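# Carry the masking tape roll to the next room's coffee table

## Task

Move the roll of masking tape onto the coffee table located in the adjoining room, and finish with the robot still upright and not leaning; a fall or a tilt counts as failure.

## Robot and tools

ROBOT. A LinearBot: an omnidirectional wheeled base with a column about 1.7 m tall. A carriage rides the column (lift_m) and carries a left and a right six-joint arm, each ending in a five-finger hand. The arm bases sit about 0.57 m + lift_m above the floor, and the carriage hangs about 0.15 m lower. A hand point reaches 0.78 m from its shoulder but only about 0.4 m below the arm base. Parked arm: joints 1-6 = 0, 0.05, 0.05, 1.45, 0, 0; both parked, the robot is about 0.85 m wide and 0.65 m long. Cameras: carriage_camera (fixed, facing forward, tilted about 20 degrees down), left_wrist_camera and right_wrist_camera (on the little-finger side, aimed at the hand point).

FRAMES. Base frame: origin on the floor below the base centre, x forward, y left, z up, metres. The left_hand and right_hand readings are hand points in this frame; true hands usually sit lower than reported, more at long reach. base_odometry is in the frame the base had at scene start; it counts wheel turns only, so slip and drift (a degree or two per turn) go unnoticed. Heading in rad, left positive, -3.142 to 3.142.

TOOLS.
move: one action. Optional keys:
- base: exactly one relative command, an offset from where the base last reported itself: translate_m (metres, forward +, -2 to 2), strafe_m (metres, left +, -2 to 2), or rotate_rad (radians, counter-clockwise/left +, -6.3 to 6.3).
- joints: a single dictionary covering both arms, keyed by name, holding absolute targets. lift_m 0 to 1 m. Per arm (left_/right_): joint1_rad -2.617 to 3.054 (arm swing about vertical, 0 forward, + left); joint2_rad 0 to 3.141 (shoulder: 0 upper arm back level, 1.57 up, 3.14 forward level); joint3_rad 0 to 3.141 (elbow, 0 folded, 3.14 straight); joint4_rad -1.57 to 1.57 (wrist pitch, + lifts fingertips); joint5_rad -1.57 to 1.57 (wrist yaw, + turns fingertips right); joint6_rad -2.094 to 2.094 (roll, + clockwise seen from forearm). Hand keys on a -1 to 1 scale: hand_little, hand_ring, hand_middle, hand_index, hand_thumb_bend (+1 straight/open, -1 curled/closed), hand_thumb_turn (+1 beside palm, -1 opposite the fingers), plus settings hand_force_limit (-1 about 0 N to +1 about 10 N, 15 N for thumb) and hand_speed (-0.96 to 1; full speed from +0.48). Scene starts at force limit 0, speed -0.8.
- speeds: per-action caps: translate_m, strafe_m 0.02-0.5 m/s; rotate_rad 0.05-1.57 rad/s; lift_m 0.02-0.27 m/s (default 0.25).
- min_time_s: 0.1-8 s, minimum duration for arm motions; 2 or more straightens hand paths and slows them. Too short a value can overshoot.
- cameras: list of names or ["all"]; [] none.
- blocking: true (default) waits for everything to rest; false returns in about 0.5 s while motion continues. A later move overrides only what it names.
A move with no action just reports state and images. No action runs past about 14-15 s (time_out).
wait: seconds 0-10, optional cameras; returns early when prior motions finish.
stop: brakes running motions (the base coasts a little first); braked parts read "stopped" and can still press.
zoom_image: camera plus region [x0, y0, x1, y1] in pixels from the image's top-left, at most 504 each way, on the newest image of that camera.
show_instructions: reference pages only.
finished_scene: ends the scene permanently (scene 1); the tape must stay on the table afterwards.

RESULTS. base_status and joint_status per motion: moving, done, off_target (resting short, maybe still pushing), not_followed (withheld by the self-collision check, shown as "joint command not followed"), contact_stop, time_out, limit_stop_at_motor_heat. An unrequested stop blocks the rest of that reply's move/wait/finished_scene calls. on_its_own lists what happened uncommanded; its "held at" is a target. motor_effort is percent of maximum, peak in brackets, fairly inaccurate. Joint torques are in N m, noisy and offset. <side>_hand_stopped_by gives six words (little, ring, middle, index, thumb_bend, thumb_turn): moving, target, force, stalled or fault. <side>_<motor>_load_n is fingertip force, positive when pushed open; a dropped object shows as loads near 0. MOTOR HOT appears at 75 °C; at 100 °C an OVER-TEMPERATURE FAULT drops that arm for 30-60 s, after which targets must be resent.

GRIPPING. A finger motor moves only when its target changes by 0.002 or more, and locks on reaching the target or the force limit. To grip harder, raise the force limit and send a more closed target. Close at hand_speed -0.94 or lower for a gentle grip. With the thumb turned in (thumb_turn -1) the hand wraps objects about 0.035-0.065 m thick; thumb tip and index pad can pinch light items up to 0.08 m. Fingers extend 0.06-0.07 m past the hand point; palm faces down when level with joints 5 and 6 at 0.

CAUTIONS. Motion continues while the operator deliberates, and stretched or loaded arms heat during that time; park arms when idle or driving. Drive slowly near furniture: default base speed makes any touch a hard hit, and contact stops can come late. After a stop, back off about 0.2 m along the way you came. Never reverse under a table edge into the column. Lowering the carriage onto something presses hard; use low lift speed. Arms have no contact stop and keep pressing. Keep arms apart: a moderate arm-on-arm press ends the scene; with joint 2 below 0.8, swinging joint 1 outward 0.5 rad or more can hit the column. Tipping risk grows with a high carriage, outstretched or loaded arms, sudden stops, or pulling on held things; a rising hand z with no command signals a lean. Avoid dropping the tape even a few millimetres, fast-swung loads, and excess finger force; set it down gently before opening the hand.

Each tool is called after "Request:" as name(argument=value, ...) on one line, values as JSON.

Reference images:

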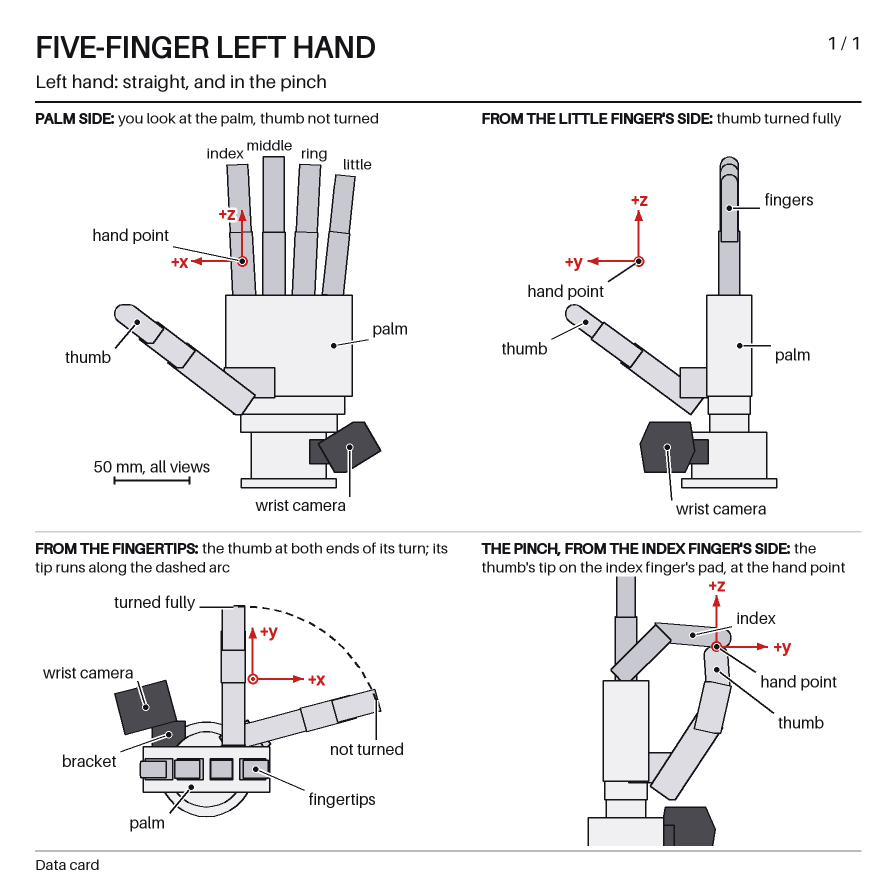

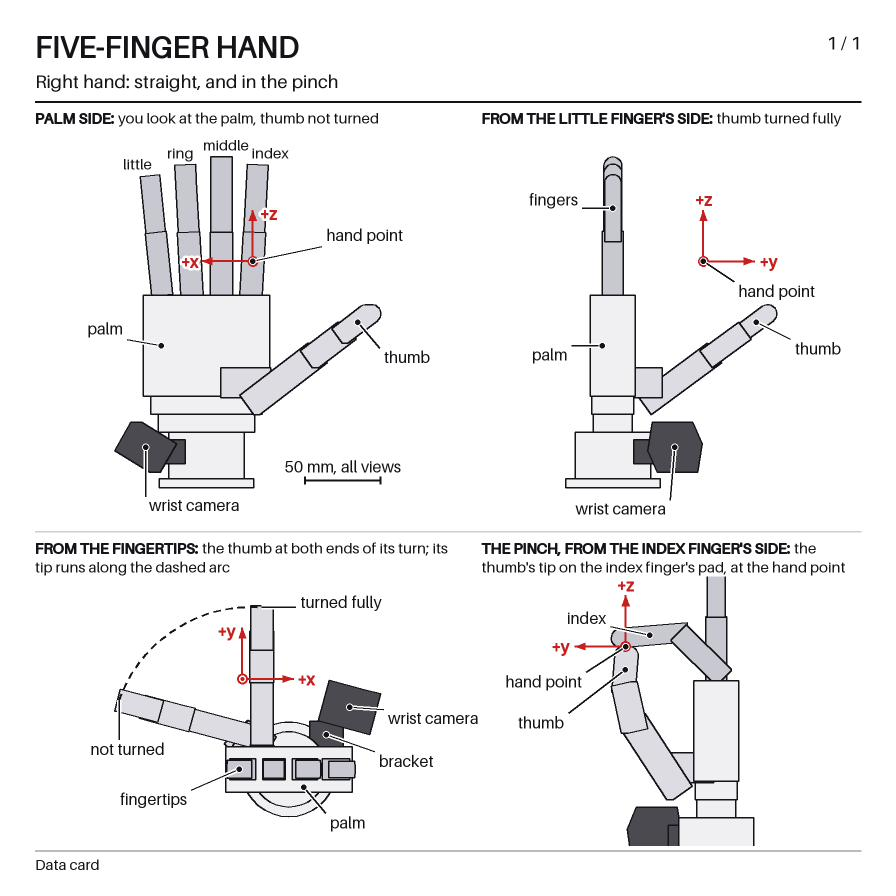

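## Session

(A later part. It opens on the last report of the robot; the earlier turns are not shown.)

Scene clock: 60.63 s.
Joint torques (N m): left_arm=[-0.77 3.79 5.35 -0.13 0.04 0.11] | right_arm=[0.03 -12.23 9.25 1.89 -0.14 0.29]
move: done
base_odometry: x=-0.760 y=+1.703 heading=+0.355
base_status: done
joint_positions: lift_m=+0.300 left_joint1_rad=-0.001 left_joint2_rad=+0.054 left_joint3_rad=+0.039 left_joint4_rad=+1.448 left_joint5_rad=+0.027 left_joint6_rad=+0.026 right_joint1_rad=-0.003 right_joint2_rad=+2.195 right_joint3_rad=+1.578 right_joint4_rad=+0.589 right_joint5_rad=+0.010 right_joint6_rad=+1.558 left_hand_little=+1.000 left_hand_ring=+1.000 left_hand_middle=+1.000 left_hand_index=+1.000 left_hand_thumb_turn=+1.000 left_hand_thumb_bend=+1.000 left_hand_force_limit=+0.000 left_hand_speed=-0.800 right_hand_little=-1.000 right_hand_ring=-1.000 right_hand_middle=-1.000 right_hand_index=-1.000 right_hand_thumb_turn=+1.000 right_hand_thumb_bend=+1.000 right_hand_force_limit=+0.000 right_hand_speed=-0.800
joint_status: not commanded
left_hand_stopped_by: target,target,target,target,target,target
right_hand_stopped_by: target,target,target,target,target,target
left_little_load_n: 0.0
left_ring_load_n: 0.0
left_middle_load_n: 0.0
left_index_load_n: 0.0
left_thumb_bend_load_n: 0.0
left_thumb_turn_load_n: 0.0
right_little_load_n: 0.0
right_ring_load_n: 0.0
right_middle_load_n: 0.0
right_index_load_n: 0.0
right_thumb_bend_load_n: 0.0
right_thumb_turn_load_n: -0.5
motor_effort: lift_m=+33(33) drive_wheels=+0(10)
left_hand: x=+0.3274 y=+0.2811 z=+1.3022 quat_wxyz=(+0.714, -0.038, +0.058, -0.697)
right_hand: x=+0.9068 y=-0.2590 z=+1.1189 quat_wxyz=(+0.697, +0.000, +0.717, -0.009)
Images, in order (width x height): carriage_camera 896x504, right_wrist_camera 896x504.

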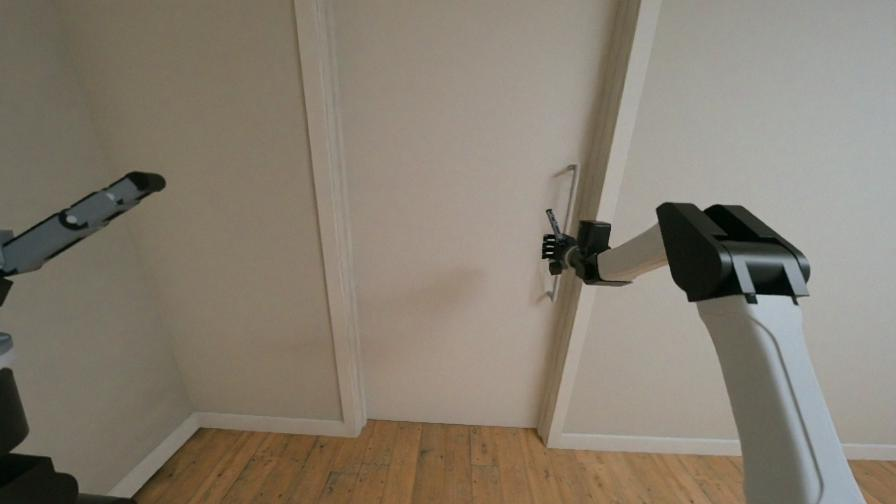

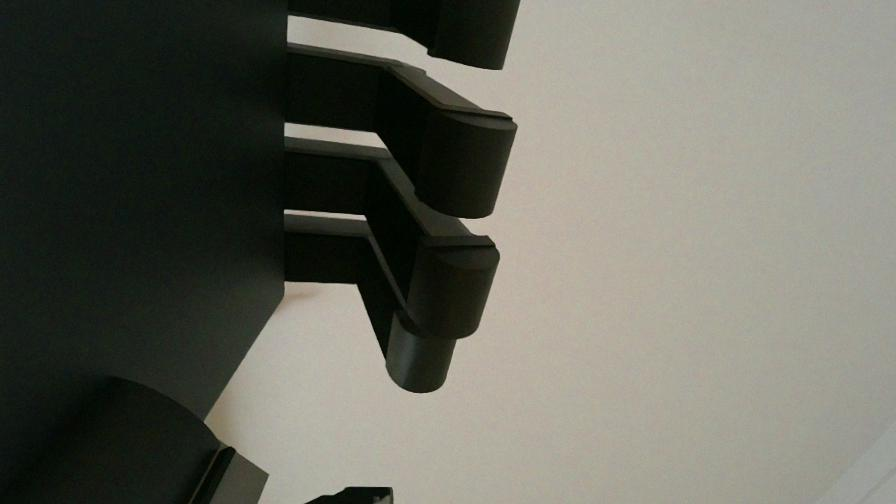

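Request:
move(base={"translate_m": 0.18}, speeds={"translate_m": 0.08}, cameras=["carriage_camera", "right_wrist_camera"])

Request:
move(base={"translate_m": 0.05}, speeds={"translate_m": 0.05}, cameras=["carriage_camera", "right_wrist_camera"])

Scene clock: 63.93 s.
Joint torques (N m): left_arm=[-0.75 3.67 5.34 -0.15 0.06 0.11] | right_arm=[-0.02 -12.64 9.03 1.85 -0.12 0.28]
move: done
base_odometry: x=-0.591 y=+1.766 heading=+0.356
base_status: done
joint_positions: lift_m=+0.300 left_joint1_rad=-0.001 left_joint2_rad=+0.054 left_joint3_rad=+0.039 left_joint4_rad=+1.450 left_joint5_rad=+0.027 left_joint6_rad=+0.026 right_joint1_rad=-0.003 right_joint2_rad=+2.199 right_joint3_rad=+1.578 right_joint4_rad=+0.591 right_joint5_rad=+0.010 right_joint6_rad=+1.558 left_hand_little=+1.000 left_hand_ring=+1.000 left_hand_middle=+1.000 left_hand_index=+1.000 left_hand_thumb_turn=+1.000 left_hand_thumb_bend=+1.000 left_hand_force_limit=+0.000 left_hand_speed=-0.800 right_hand_little=-1.000 right_hand_ring=-1.000 right_hand_middle=-1.000 right_hand_index=-1.000 right_hand_thumb_turn=+1.000 right_hand_thumb_bend=+1.000 right_hand_force_limit=+0.000 right_hand_speed=-0.800
joint_status: not commanded
left_hand_stopped_by: target,target,target,target,target,target
right_hand_stopped_by: target,target,target,target,target,target
left_little_load_n: 0.0
left_ring_load_n: 0.0
left_middle_load_n: 0.0
left_index_load_n: 0.0
left_thumb_bend_load_n: 0.0
left_thumb_turn_load_n: 0.0
right_little_load_n: 0.0
right_ring_load_n: 0.0
right_middle_load_n: 0.0
right_index_load_n: 0.0
right_thumb_bend_load_n: 0.0
right_thumb_turn_load_n: -0.5
motor_effort: lift_m=+33(33) drive_wheels=-2(11)
left_hand: x=+0.3271 y=+0.2811 z=+1.3023 quat_wxyz=(+0.714, -0.038, +0.058, -0.697)
right_hand: x=+0.9072 y=-0.2590 z=+1.1173 quat_wxyz=(+0.696, +0.000, +0.718, -0.009)
Images, in order (width x height): carriage_camera 896x504, right_wrist_camera 896x504.

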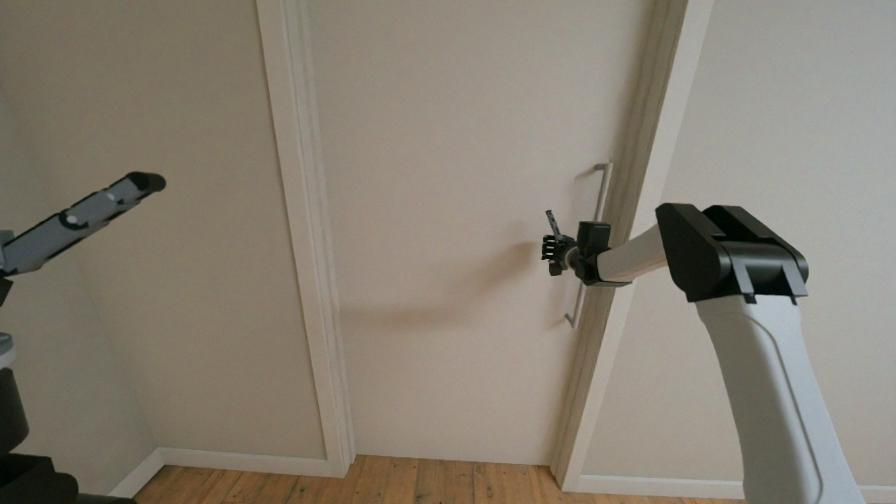

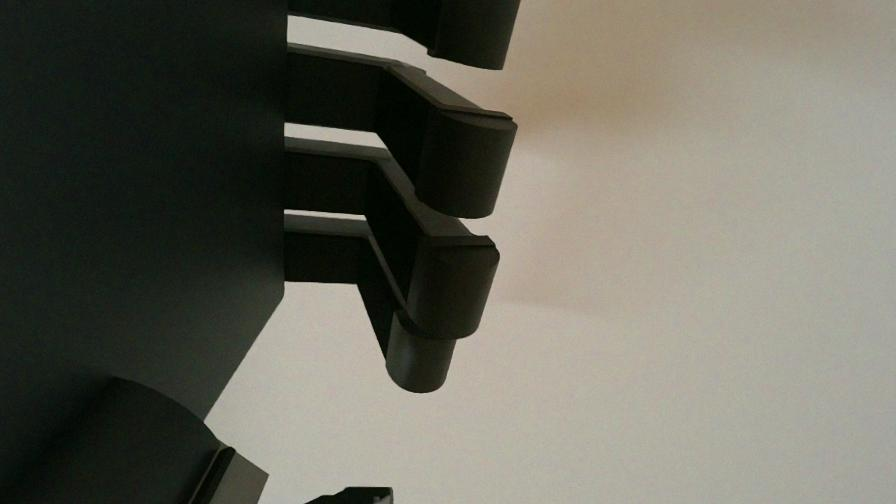

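Scene clock: 65.47 s.
Joint torques (N m): left_arm=[-0.76 3.89 5.38 -0.14 0.06 0.11] | right_arm=[0.72 -12.03 9.94 1.85 0.45 0.28]
move: done
base_odometry: x=-0.545 y=+1.783 heading=+0.356
base_status: done
joint_positions: lift_m=+0.300 left_joint1_rad=-0.001 left_joint2_rad=+0.054 left_joint3_rad=+0.039 left_joint4_rad=+1.449 left_joint5_rad=+0.027 left_joint6_rad=+0.026 right_joint1_rad=-0.012 right_joint2_rad=+2.194 right_joint3_rad=+1.570 right_joint4_rad=+0.591 right_joint5_rad=-0.043 right_joint6_rad=+1.559 left_hand_little=+1.000 left_hand_ring=+1.000 left_hand_middle=+1.000 left_hand_index=+1.000 left_hand_thumb_turn=+1.000 left_hand_thumb_bend=+1.000 left_hand_force_limit=+0.000 left_hand_speed=-0.800 right_hand_little=-1.000 right_hand_ring=-1.000 right_hand_middle=-1.000 right_hand_index=-1.001 right_hand_thumb_turn=+1.000 right_hand_thumb_bend=+1.000 right_hand_force_limit=+0.000 right_hand_speed=-0.800
joint_status: not commanded
left_hand_stopped_by: target,target,target,target,target,target
right_hand_stopped_by: target,target,target,target,target,target
left_little_load_n: 0.0
left_ring_load_n: 0.0
left_middle_load_n: 0.0
left_index_load_n: -0.5
left_thumb_bend_load_n: 0.0
left_thumb_turn_load_n: 0.0
right_little_load_n: 0.0
right_ring_load_n: 0.0
right_middle_load_n: 0.0
right_index_load_n: -8.5
right_thumb_bend_load_n: 0.0
right_thumb_turn_load_n: 0.0
motor_effort: lift_m=+33(33) drive_wheels=+9(13)
left_hand: x=+0.3273 y=+0.2811 z=+1.3022 quat_wxyz=(+0.714, -0.038, +0.058, -0.697)
right_hand: x=+0.9032 y=-0.2546 z=+1.1160 quat_wxyz=(+0.695, -0.015, +0.719, +0.007)
Images, in order (width x height): carriage_camera 896x504, right_wrist_camera 896x504.

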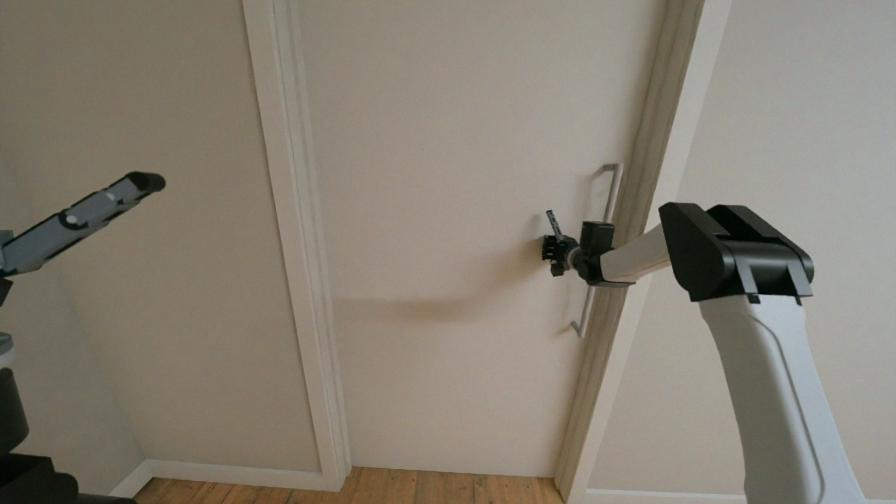

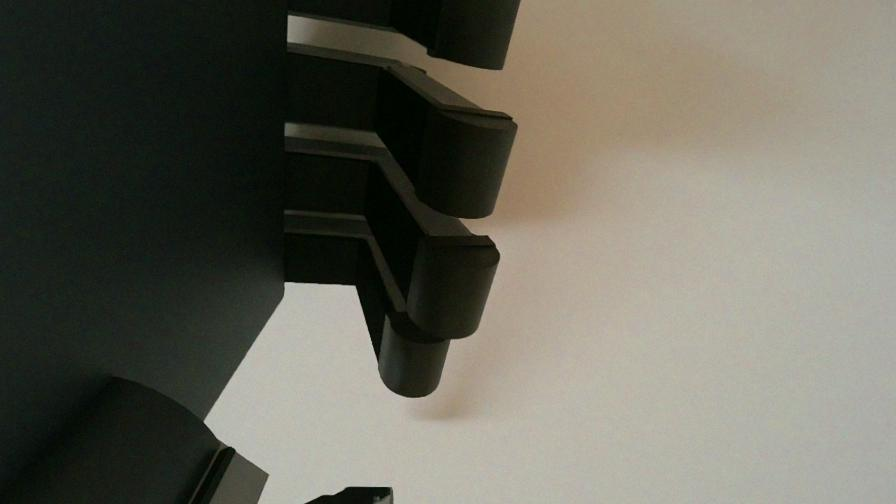

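Request:
move(base={"translate_m": 0.015}, speeds={"translate_m": 0.03}, cameras=["carriage_camera"])

Scene clock: 67.10 s.
Joint torques (N m): left_arm=[-0.76 3.93 5.5 -0.13 0.07 0.11] | right_arm=[3.48 -8.09 13.65 2.08 1.65 0.31]
move: done
base_odometry: x=-0.531 y=+1.789 heading=+0.356
base_status: done
joint_positions: lift_m=+0.300 left_joint1_rad=-0.001 left_joint2_rad=+0.054 left_joint3_rad=+0.039 left_joint4_rad=+1.448 left_joint5_rad=+0.027 left_joint6_rad=+0.026 right_joint1_rad=-0.043 right_joint2_rad=+2.157 right_joint3_rad=+1.532 right_joint4_rad=+0.568 right_joint5_rad=-0.157 right_joint6_rad=+1.556 left_hand_little=+1.000 left_hand_ring=+1.000 left_hand_middle=+1.000 left_hand_index=+1.000 left_hand_thumb_turn=+1.000 left_hand_thumb_bend=+1.000 left_hand_force_limit=+0.000 left_hand_speed=-0.800 right_hand_little=-1.000 right_hand_ring=-1.000 right_hand_middle=-1.000 right_hand_index=-1.001 right_hand_thumb_turn=+1.000 right_hand_thumb_bend=+1.000 right_hand_force_limit=+0.000 right_hand_speed=-0.800
joint_status: not commanded
left_hand_stopped_by: target,target,target,target,target,target
right_hand_stopped_by: target,target,target,target,target,target
left_little_load_n: 0.0
left_ring_load_n: 0.0
left_middle_load_n: 0.0
left_index_load_n: 0.0
left_thumb_bend_load_n: 0.0
left_thumb_turn_load_n: -0.5
right_little_load_n: 0.0
right_ring_load_n: 0.0
right_middle_load_n: 0.0
right_index_load_n: -9.0
right_thumb_bend_load_n: 0.0
right_thumb_turn_load_n: 0.0
motor_effort: lift_m=+33(33) drive_wheels=+11(15)
left_hand: x=+0.3276 y=+0.2811 z=+1.3021 quat_wxyz=(+0.714, -0.039, +0.059, -0.697)
right_hand: x=+0.8889 y=-0.2537 z=+1.1159 quat_wxyz=(+0.686, -0.043, +0.725, +0.037)
Images, in order (width x height): carriage_camera 896x504.

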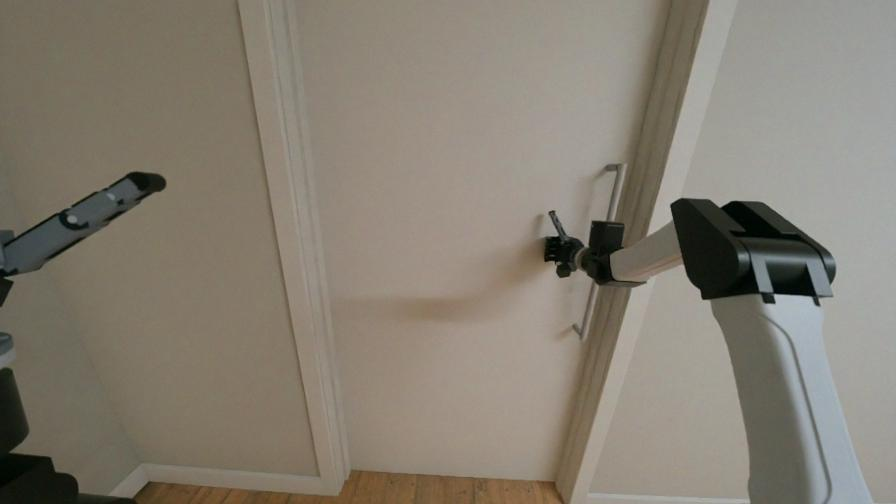

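Request:
move(base={"translate_m": -0.16}, speeds={"translate_m": 0.1}, joints={"right_hand_index": 1, "right_hand_middle": 1, "right_hand_ring": 1, "right_hand_little": 1})

Request:
move(base={"strafe_m": -0.137}, speeds={"strafe_m": 0.1}, cameras=["carriage_camera", "right_wrist_camera"])

Scene clock: 72.97 s.
Joint torques (N m): left_arm=[-0.73 3.84 5.39 -0.07 0.06 0.11] | right_arm=[0.49 -12.14 9.73 1.85 0.14 0.27]
move: done
base_odometry: x=-0.681 y=+1.733 heading=+0.356
base_status: done
joint_positions: lift_m=+0.300 left_joint1_rad=-0.001 left_joint2_rad=+0.054 left_joint3_rad=+0.039 left_joint4_rad=+1.448 left_joint5_rad=+0.027 left_joint6_rad=+0.026 right_joint1_rad=-0.009 right_joint2_rad=+2.194 right_joint3_rad=+1.572 right_joint4_rad=+0.587 right_joint5_rad=-0.014 right_joint6_rad=+1.558 left_hand_little=+1.000 left_hand_ring=+1.000 left_hand_middle=+1.000 left_hand_index=+1.000 left_hand_thumb_turn=+1.000 left_hand_thumb_bend=+1.000 left_hand_force_limit=+0.000 left_hand_speed=-0.800 right_hand_little=+1.000 right_hand_ring=+1.000 right_hand_middle=+1.000 right_hand_index=+1.000 right_hand_thumb_turn=+1.000 right_hand_thumb_bend=+1.000 right_hand_force_limit=+0.000 right_hand_speed=-0.800
joint_status: all done
left_hand_stopped_by: target,target,target,target,target,target
right_hand_stopped_by: target,target,target,target,target,target
left_little_load_n: 0.0
left_ring_load_n: 0.0
left_middle_load_n: 0.0
left_index_load_n: 0.0
left_thumb_bend_load_n: 0.0
left_thumb_turn_load_n: 0.0
right_little_load_n: 0.0
right_ring_load_n: 0.0
right_middle_load_n: 0.0
right_index_load_n: 0.0
right_thumb_bend_load_n: 0.0
right_thumb_turn_load_n: 0.0
motor_effort: lift_m=+33(33) drive_wheels=+1(8)
left_hand: x=+0.3276 y=+0.2811 z=+1.3021 quat_wxyz=(+0.714, -0.039, +0.059, -0.697)
right_hand: x=+0.9052 y=-0.2587 z=+1.1161 quat_wxyz=(+0.695, -0.006, +0.719, -0.003)
pictures: none

Scene clock: 75.03 s.
Joint torques (N m): left_arm=[-0.75 3.75 5.39 -0.11 0.04 0.11] | right_arm=[0.1 -12.18 9.69 1.92 0.1 0.26]
move: done
base_odometry: x=-0.634 y=+1.605 heading=+0.356
base_status: done
joint_positions: lift_m=+0.300 left_joint1_rad=-0.001 left_joint2_rad=+0.054 left_joint3_rad=+0.039 left_joint4_rad=+1.448 left_joint5_rad=+0.027 left_joint6_rad=+0.026 right_joint1_rad=-0.006 right_joint2_rad=+2.194 right_joint3_rad=+1.572 right_joint4_rad=+0.587 right_joint5_rad=-0.010 right_joint6_rad=+1.558 left_hand_little=+1.000 left_hand_ring=+1.000 left_hand_middle=+1.000 left_hand_index=+1.000 left_hand_thumb_turn=+1.000 left_hand_thumb_bend=+1.000 left_hand_force_limit=+0.000 left_hand_speed=-0.800 right_hand_little=+1.000 right_hand_ring=+1.000 right_hand_middle=+1.000 right_hand_index=+1.000 right_hand_thumb_turn=+1.000 right_hand_thumb_bend=+1.000 right_hand_force_limit=+0.000 right_hand_speed=-0.800
joint_status: not commanded
left_hand_stopped_by: target,target,target,target,target,target
right_hand_stopped_by: target,target,target,target,target,target
left_little_load_n: 0.0
left_ring_load_n: 0.0
left_middle_load_n: 0.0
left_index_load_n: 0.0
left_thumb_bend_load_n: 0.0
left_thumb_turn_load_n: 0.0
right_little_load_n: 0.0
right_ring_load_n: 0.0
right_middle_load_n: 0.0
right_index_load_n: 0.0
right_thumb_bend_load_n: 0.0
right_thumb_turn_load_n: 0.0
motor_effort: lift_m=+33(33) drive_wheels=+0(8)
left_hand: x=+0.3276 y=+0.2811 z=+1.3021 quat_wxyz=(+0.714, -0.039, +0.059, -0.697)
right_hand: x=+0.9053 y=-0.2573 z=+1.1161 quat_wxyz=(+0.695, -0.006, +0.719, -0.003)
Images, in order (width x height): carriage_camera 896x504, right_wrist_camera 896x504.

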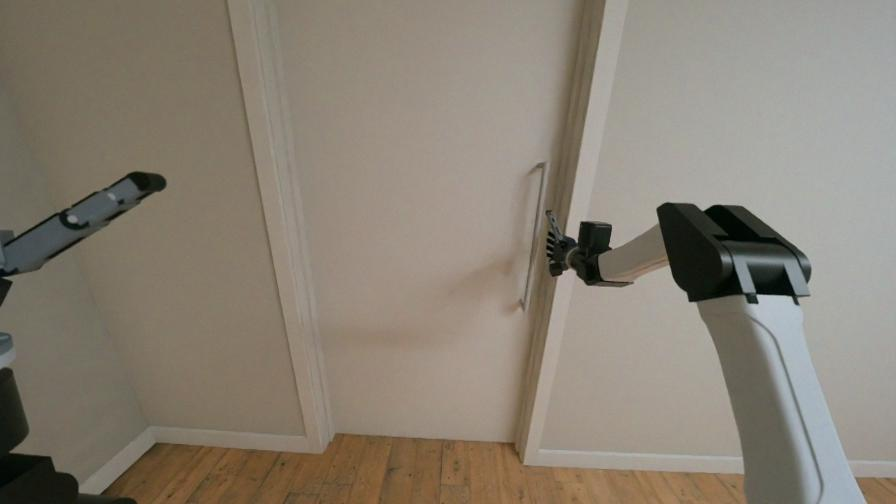

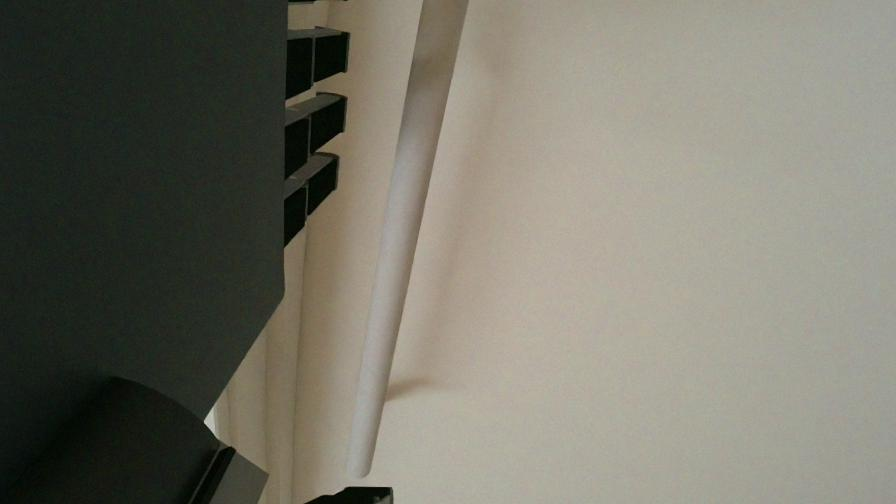

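Request:
move(base={"translate_m": 0.085}, speeds={"translate_m": 0.06}, cameras=["carriage_camera", "right_wrist_camera"])

Scene clock: 79.00 s.
Joint torques (N m): left_arm=[-0.73 3.9 5.5 -0.12 0.06 0.11] | right_arm=[0.23 -9.03 11.21 2.27 0.1 0.27]
move: done
base_odometry: x=-0.554 y=+1.634 heading=+0.355
base_status: done
joint_positions: lift_m=+0.300 left_joint1_rad=-0.001 left_joint2_rad=+0.054 left_joint3_rad=+0.039 left_joint4_rad=+1.448 left_joint5_rad=+0.027 left_joint6_rad=+0.026 right_joint1_rad=-0.006 right_joint2_rad=+2.165 right_joint3_rad=+1.558 right_joint4_rad=+0.548 right_joint5_rad=-0.010 right_joint6_rad=+1.558 left_hand_little=+1.000 left_hand_ring=+1.000 left_hand_middle=+1.000 left_hand_index=+1.000 left_hand_thumb_turn=+1.000 left_hand_thumb_bend=+1.000 left_hand_force_limit=+0.000 left_hand_speed=-0.800 right_hand_little=+1.000 right_hand_ring=+1.000 right_hand_middle=+1.000 right_hand_index=+1.000 right_hand_thumb_turn=+1.000 right_hand_thumb_bend=+1.000 right_hand_force_limit=+0.000 right_hand_speed=-0.800
joint_status: not commanded
left_hand_stopped_by: target,target,target,target,target,target
right_hand_stopped_by: target,target,target,target,target,target
left_little_load_n: 0.5
left_ring_load_n: 0.0
left_middle_load_n: 0.0
left_index_load_n: 0.0
left_thumb_bend_load_n: 0.5
left_thumb_turn_load_n: 0.0
right_little_load_n: 0.0
right_ring_load_n: 0.0
right_middle_load_n: -1.0
right_index_load_n: 0.0
right_thumb_bend_load_n: 0.0
right_thumb_turn_load_n: 0.0
motor_effort: lift_m=+33(33) drive_wheels=+11(14)
left_hand: x=+0.3276 y=+0.2811 z=+1.3021 quat_wxyz=(+0.714, -0.039, +0.059, -0.697)
right_hand: x=+0.9008 y=-0.2573 z=+1.1175 quat_wxyz=(+0.686, -0.006, +0.728, -0.003)
Images, in order (width x height): carriage_camera 896x504, right_wrist_camera 896x504.

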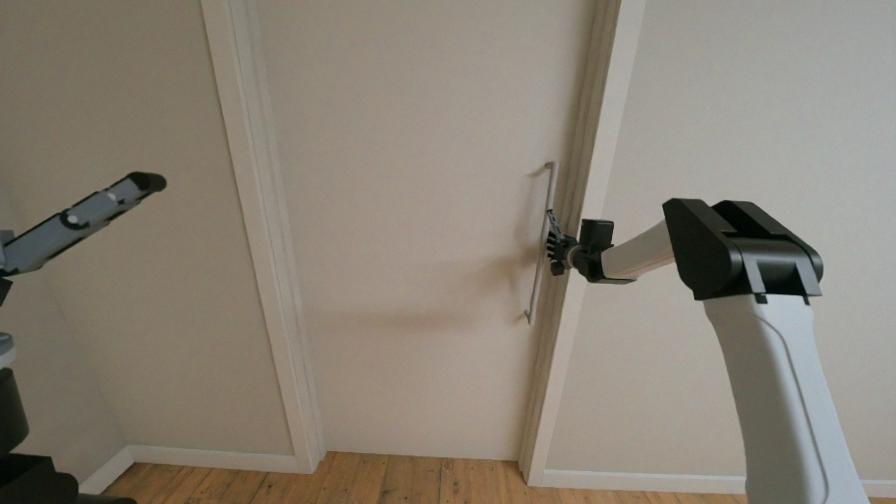

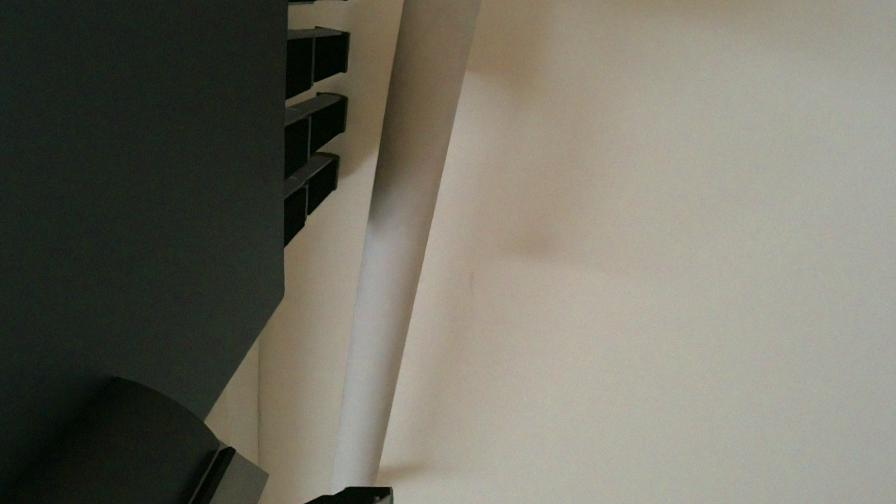

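Request:
move(base={"translate_m": -0.012}, speeds={"translate_m": 0.05})

Request:
move(base={"strafe_m": 0.05}, speeds={"strafe_m": 0.05}, cameras=["carriage_camera", "right_wrist_camera"])

Scene clock: 80.53 s.
Joint torques (N m): left_arm=[-0.75 3.77 5.34 -0.17 0.06 0.11] | right_arm=[0.23 -11.74 10.06 2.02 0.09 0.27]
move: done
base_odometry: x=-0.565 y=+1.630 heading=+0.355
base_status: done
joint_positions: lift_m=+0.300 left_joint1_rad=-0.001 left_joint2_rad=+0.054 left_joint3_rad=+0.039 left_joint4_rad=+1.449 left_joint5_rad=+0.027 left_joint6_rad=+0.026 right_joint1_rad=-0.006 right_joint2_rad=+2.191 right_joint3_rad=+1.570 right_joint4_rad=+0.579 right_joint5_rad=-0.010 right_joint6_rad=+1.558 left_hand_little=+1.000 left_hand_ring=+1.000 left_hand_middle=+1.000 left_hand_index=+1.000 left_hand_thumb_turn=+1.000 left_hand_thumb_bend=+1.000 left_hand_force_limit=+0.000 left_hand_speed=-0.800 right_hand_little=+1.000 right_hand_ring=+1.000 right_hand_middle=+1.000 right_hand_index=+1.000 right_hand_thumb_turn=+1.000 right_hand_thumb_bend=+1.000 right_hand_force_limit=+0.000 right_hand_speed=-0.800
joint_status: not commanded
left_hand_stopped_by: target,target,target,target,target,target
right_hand_stopped_by: target,target,target,target,target,target
left_little_load_n: 0.0
left_ring_load_n: -0.5
left_middle_load_n: 0.0
left_index_load_n: 0.0
left_thumb_bend_load_n: 0.0
left_thumb_turn_load_n: 0.0
right_little_load_n: 0.5
right_ring_load_n: 0.0
right_middle_load_n: 0.0
right_index_load_n: 0.0
right_thumb_bend_load_n: 0.0
right_thumb_turn_load_n: 0.0
motor_effort: lift_m=+33(33) drive_wheels=+4(7)
left_hand: x=+0.3272 y=+0.2811 z=+1.3022 quat_wxyz=(+0.714, -0.038, +0.058, -0.697)
right_hand: x=+0.9048 y=-0.2573 z=+1.1148 quat_wxyz=(+0.692, -0.006, +0.722, -0.003)
pictures: none

Scene clock: 82.03 s.
Joint torques (N m): left_arm=[-0.73 3.82 5.42 -0.13 0.06 0.11] | right_arm=[1.24 -11.78 9.85 1.96 -0.58 0.16]
move: done
base_odometry: x=-0.582 y=+1.677 heading=+0.355
base_status: done
joint_positions: lift_m=+0.300 left_joint1_rad=-0.001 left_joint2_rad=+0.054 left_joint3_rad=+0.039 left_joint4_rad=+1.449 left_joint5_rad=+0.027 left_joint6_rad=+0.026 right_joint1_rad=-0.018 right_joint2_rad=+2.192 right_joint3_rad=+1.570 right_joint4_rad=+0.583 right_joint5_rad=+0.054 right_joint6_rad=+1.567 left_hand_little=+1.000 left_hand_ring=+1.000 left_hand_middle=+1.000 left_hand_index=+1.000 left_hand_thumb_turn=+1.000 left_hand_thumb_bend=+1.000 left_hand_force_limit=+0.000 left_hand_speed=-0.800 right_hand_little=+1.000 right_hand_ring=+1.000 right_hand_middle=+1.000 right_hand_index=+1.000 right_hand_thumb_turn=+1.000 right_hand_thumb_bend=+1.000 right_hand_force_limit=+0.000 right_hand_speed=-0.800
joint_status: not commanded
left_hand_stopped_by: target,target,target,target,target,target
right_hand_stopped_by: target,target,target,target,target,target
left_little_load_n: 0.0
left_ring_load_n: 0.0
left_middle_load_n: 0.0
left_index_load_n: 0.0
left_thumb_bend_load_n: 0.0
left_thumb_turn_load_n: 0.0
right_little_load_n: 0.0
right_ring_load_n: 0.0
right_middle_load_n: 0.0
right_index_load_n: 0.0
right_thumb_bend_load_n: 0.0
right_thumb_turn_load_n: 0.0
motor_effort: lift_m=+33(33) drive_wheels=+5(10)
left_hand: x=+0.3272 y=+0.2811 z=+1.3022 quat_wxyz=(+0.714, -0.038, +0.058, -0.697)
right_hand: x=+0.9088 y=-0.2779 z=+1.1162 quat_wxyz=(+0.693, +0.024, +0.720, -0.027)
Images, in order (width x height): carriage_camera 896x504, right_wrist_camera 896x504.

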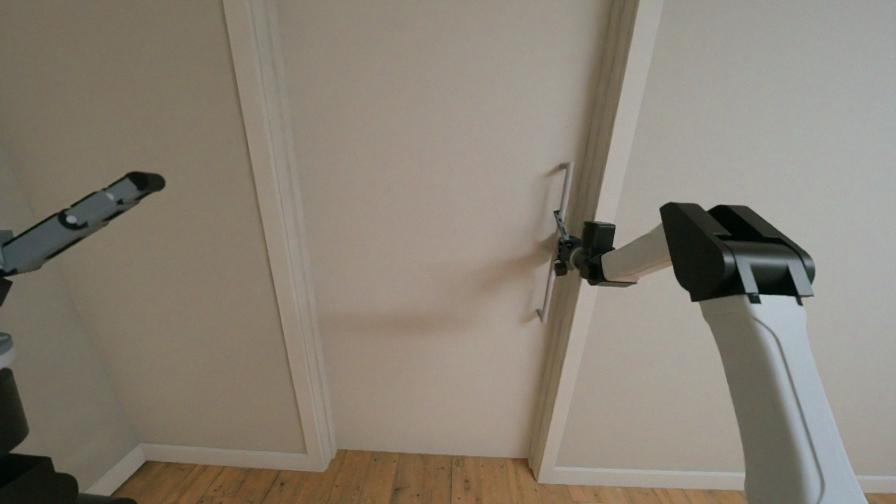

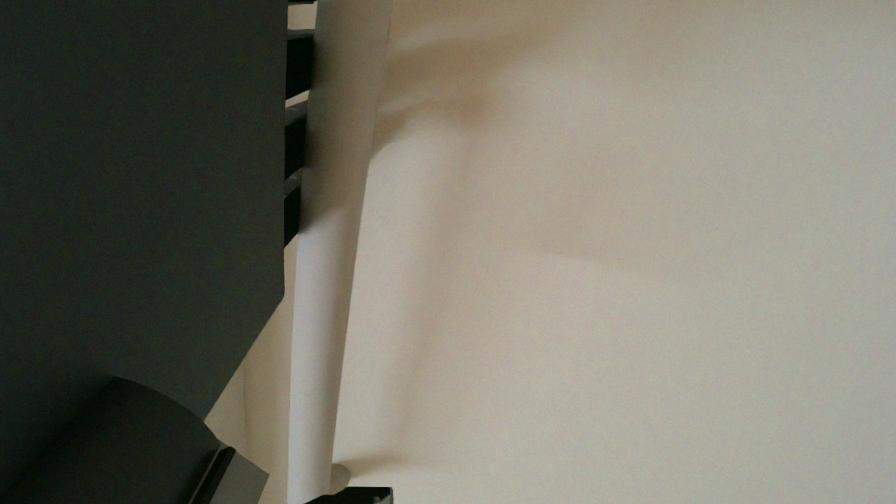

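Request:
move(base={"strafe_m": 0.05}, speeds={"strafe_m": 0.05}, cameras=["carriage_camera", "right_wrist_camera"])

Scene clock: 83.87 s.
Joint torques (N m): left_arm=[-0.75 3.81 5.53 -0.14 0.06 0.11] | right_arm=[4.26 -11.96 9.66 1.94 -1.63 0.02]
move: done
base_odometry: x=-0.599 y=+1.723 heading=+0.354
base_status: done
joint_positions: lift_m=+0.300 left_joint1_rad=-0.001 left_joint2_rad=+0.054 left_joint3_rad=+0.039 left_joint4_rad=+1.448 left_joint5_rad=+0.027 left_joint6_rad=+0.026 right_joint1_rad=-0.052 right_joint2_rad=+2.194 right_joint3_rad=+1.573 right_joint4_rad=+0.584 right_joint5_rad=+0.152 right_joint6_rad=+1.579 left_hand_little=+1.000 left_hand_ring=+1.000 left_hand_middle=+1.000 left_hand_index=+1.000 left_hand_thumb_turn=+1.000 left_hand_thumb_bend=+1.000 left_hand_force_limit=+0.000 left_hand_speed=-0.800 right_hand_little=+1.000 right_hand_ring=+1.000 right_hand_middle=+1.000 right_hand_index=+1.000 right_hand_thumb_turn=+1.000 right_hand_thumb_bend=+1.000 right_hand_force_limit=+0.000 right_hand_speed=-0.800
joint_status: not commanded
left_hand_stopped_by: target,target,target,target,target,target
right_hand_stopped_by: target,target,target,target,target,target
left_little_load_n: 0.0
left_ring_load_n: 0.0
left_middle_load_n: 0.0
left_index_load_n: 0.0
left_thumb_bend_load_n: 0.0
left_thumb_turn_load_n: 0.0
right_little_load_n: 0.0
right_ring_load_n: 0.0
right_middle_load_n: 0.5
right_index_load_n: 0.5
right_thumb_bend_load_n: 0.0
right_thumb_turn_load_n: 0.0
motor_effort: lift_m=+33(33) drive_wheels=+5(12)
left_hand: x=+0.3274 y=+0.2811 z=+1.3022 quat_wxyz=(+0.714, -0.038, +0.058, -0.697)
right_hand: x=+0.9131 y=-0.3212 z=+1.1169 quat_wxyz=(+0.691, +0.074, +0.716, -0.070)
Images, in order (width x height): carriage_camera 896x504, right_wrist_camera 896x504.

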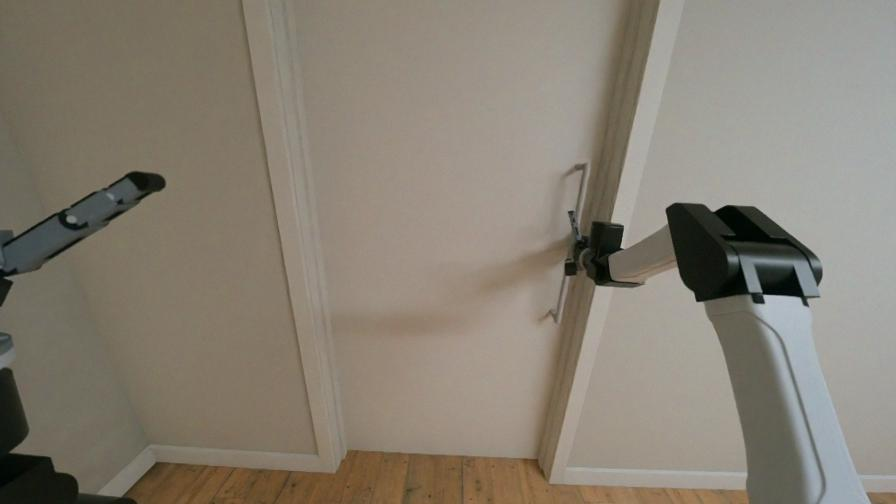

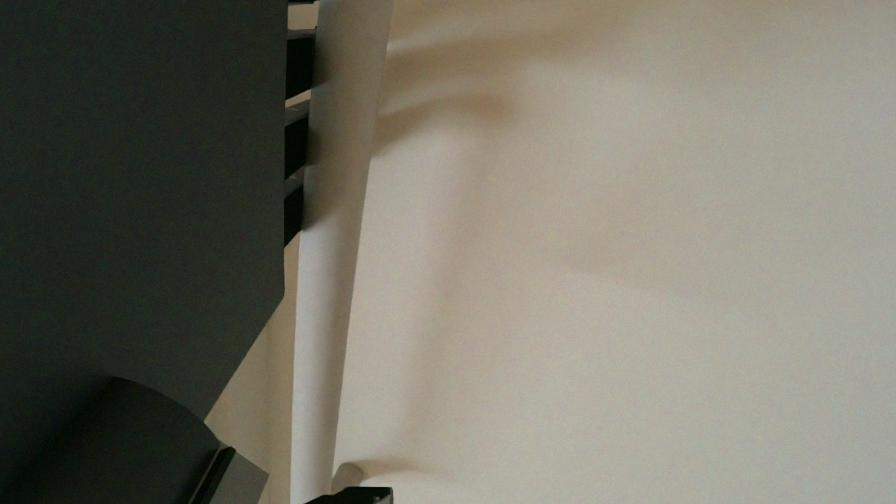

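Request:
move(base={"strafe_m": 0.06}, speeds={"strafe_m": 0.05}, cameras=["carriage_camera", "right_wrist_camera"])

Scene clock: 86.07 s.
Joint torques (N m): left_arm=[-0.73 3.84 5.3 -0.17 0.06 0.11] | right_arm=[7.58 -12.14 9.47 1.91 -2.87 -0.12]
move: done
base_odometry: x=-0.620 y=+1.780 heading=+0.354
base_status: done
joint_positions: lift_m=+0.300 left_joint1_rad=-0.001 left_joint2_rad=+0.054 left_joint3_rad=+0.039 left_joint4_rad=+1.448 left_joint5_rad=+0.027 left_joint6_rad=+0.026 right_joint1_rad=-0.089 right_joint2_rad=+2.194 right_joint3_rad=+1.573 right_joint4_rad=+0.585 right_joint5_rad=+0.267 right_joint6_rad=+1.591 left_hand_little=+1.000 left_hand_ring=+1.000 left_hand_middle=+1.000 left_hand_index=+1.000 left_hand_thumb_turn=+1.000 left_hand_thumb_bend=+1.000 left_hand_force_limit=+0.000 left_hand_speed=-0.800 right_hand_little=+1.000 right_hand_ring=+1.000 right_hand_middle=+1.000 right_hand_index=+1.000 right_hand_thumb_turn=+1.000 right_hand_thumb_bend=+1.000 right_hand_force_limit=+0.000 right_hand_speed=-0.800
joint_status: not commanded
left_hand_stopped_by: target,target,target,target,target,target
right_hand_stopped_by: target,target,target,target,target,target
left_little_load_n: 0.0
left_ring_load_n: 0.0
left_middle_load_n: 0.0
left_index_load_n: 0.0
left_thumb_bend_load_n: 0.0
left_thumb_turn_load_n: 0.0
right_little_load_n: 0.0
right_ring_load_n: 0.0
right_middle_load_n: 0.0
right_index_load_n: 0.5
right_thumb_bend_load_n: 0.0
right_thumb_turn_load_n: -0.5
motor_effort: lift_m=+33(33) drive_wheels=+5(13)
left_hand: x=+0.3275 y=+0.2811 z=+1.3021 quat_wxyz=(+0.714, -0.038, +0.059, -0.697)
right_hand: x=+0.9123 y=-0.3705 z=+1.1180 quat_wxyz=(+0.684, +0.131, +0.707, -0.119)
Images, in order (width x height): carriage_camera 896x504, right_wrist_camera 896x504.

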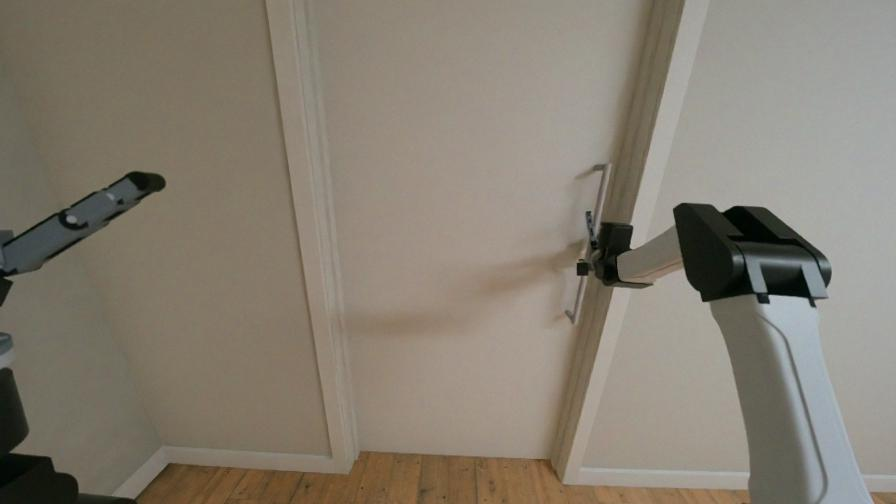

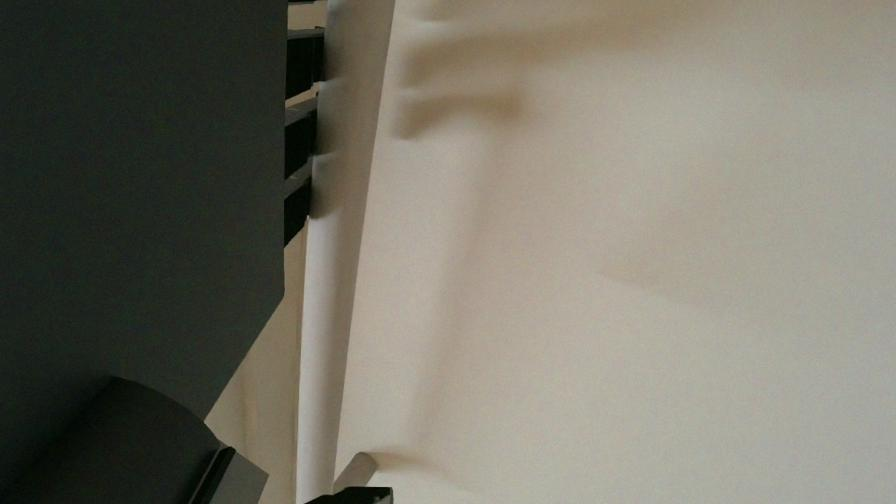

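Request:
move(joints={"right_joint1_rad": 0.08, "right_joint5_rad": -0.25}, min_time_s=3, cameras=["carriage_camera", "right_wrist_camera"])

Scene clock: 91.03 s.
Joint torques (N m): left_arm=[-0.76 3.79 5.38 -0.13 0.06 0.11] | right_arm=[14.99 -12 9.54 1.92 -5.2 -0.11]
move: off_target
base_odometry: x=-0.620 y=+1.780 heading=+0.354
base_status: not commanded
joint_positions: lift_m=+0.300 left_joint1_rad=-0.001 left_joint2_rad=+0.054 left_joint3_rad=+0.039 left_joint4_rad=+1.448 left_joint5_rad=+0.027 left_joint6_rad=+0.026 right_joint1_rad=-0.089 right_joint2_rad=+2.194 right_joint3_rad=+1.573 right_joint4_rad=+0.585 right_joint5_rad=+0.233 right_joint6_rad=+1.591 left_hand_little=+1.000 left_hand_ring=+1.000 left_hand_middle=+1.000 left_hand_index=+1.000 left_hand_thumb_turn=+1.000 left_hand_thumb_bend=+1.000 left_hand_force_limit=+0.000 left_hand_speed=-0.800 right_hand_little=+1.000 right_hand_ring=+1.000 right_hand_middle=+1.000 right_hand_index=+1.000 right_hand_thumb_turn=+1.000 right_hand_thumb_bend=+1.000 right_hand_force_limit=+0.000 right_hand_speed=-0.800
joint_status: right_joint1_rad off_target (ended at -0.089, target +0.080); right_joint5_rad off_target (ended at +0.233, target -0.250)
left_hand_stopped_by: target,target,target,target,target,target
right_hand_stopped_by: target,target,target,target,target,target
left_little_load_n: 0.0
left_ring_load_n: 0.0
left_middle_load_n: 0.0
left_index_load_n: 0.0
left_thumb_bend_load_n: 0.5
left_thumb_turn_load_n: 0.0
right_little_load_n: 0.0
right_ring_load_n: 0.0
right_middle_load_n: 0.0
right_index_load_n: 0.5
right_thumb_bend_load_n: 0.0
right_thumb_turn_load_n: 0.0
motor_effort: lift_m=+33(33) drive_wheels=+6(6)
left_hand: x=+0.3275 y=+0.2811 z=+1.3021 quat_wxyz=(+0.714, -0.038, +0.059, -0.697)
right_hand: x=+0.9126 y=-0.3636 z=+1.1180 quat_wxyz=(+0.686, +0.120, +0.709, -0.107)
Images, in order (width x height): carriage_camera 896x504, right_wrist_camera 896x504.

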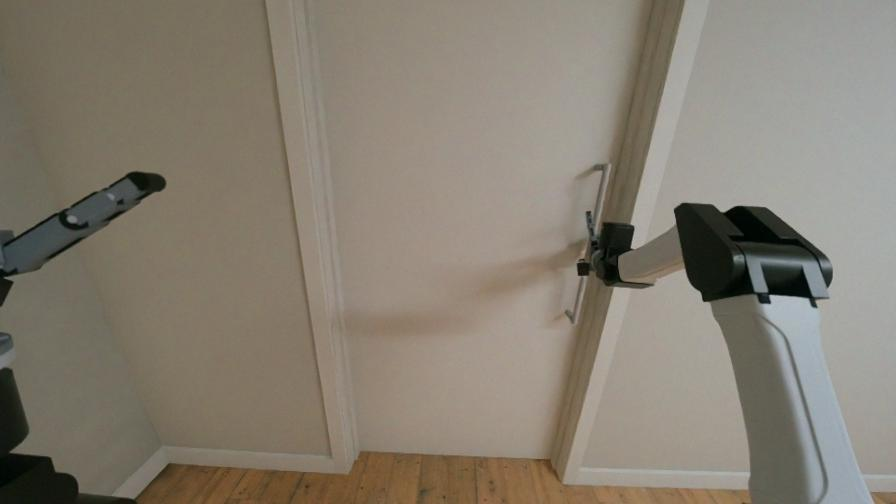

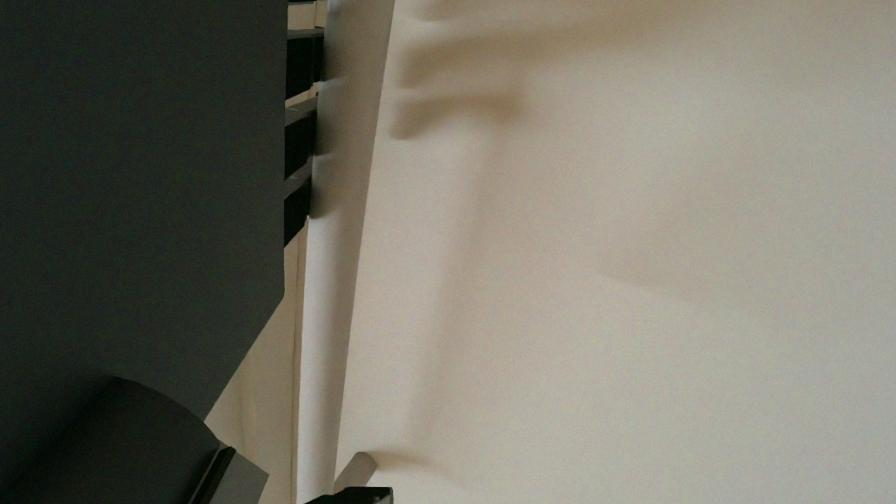

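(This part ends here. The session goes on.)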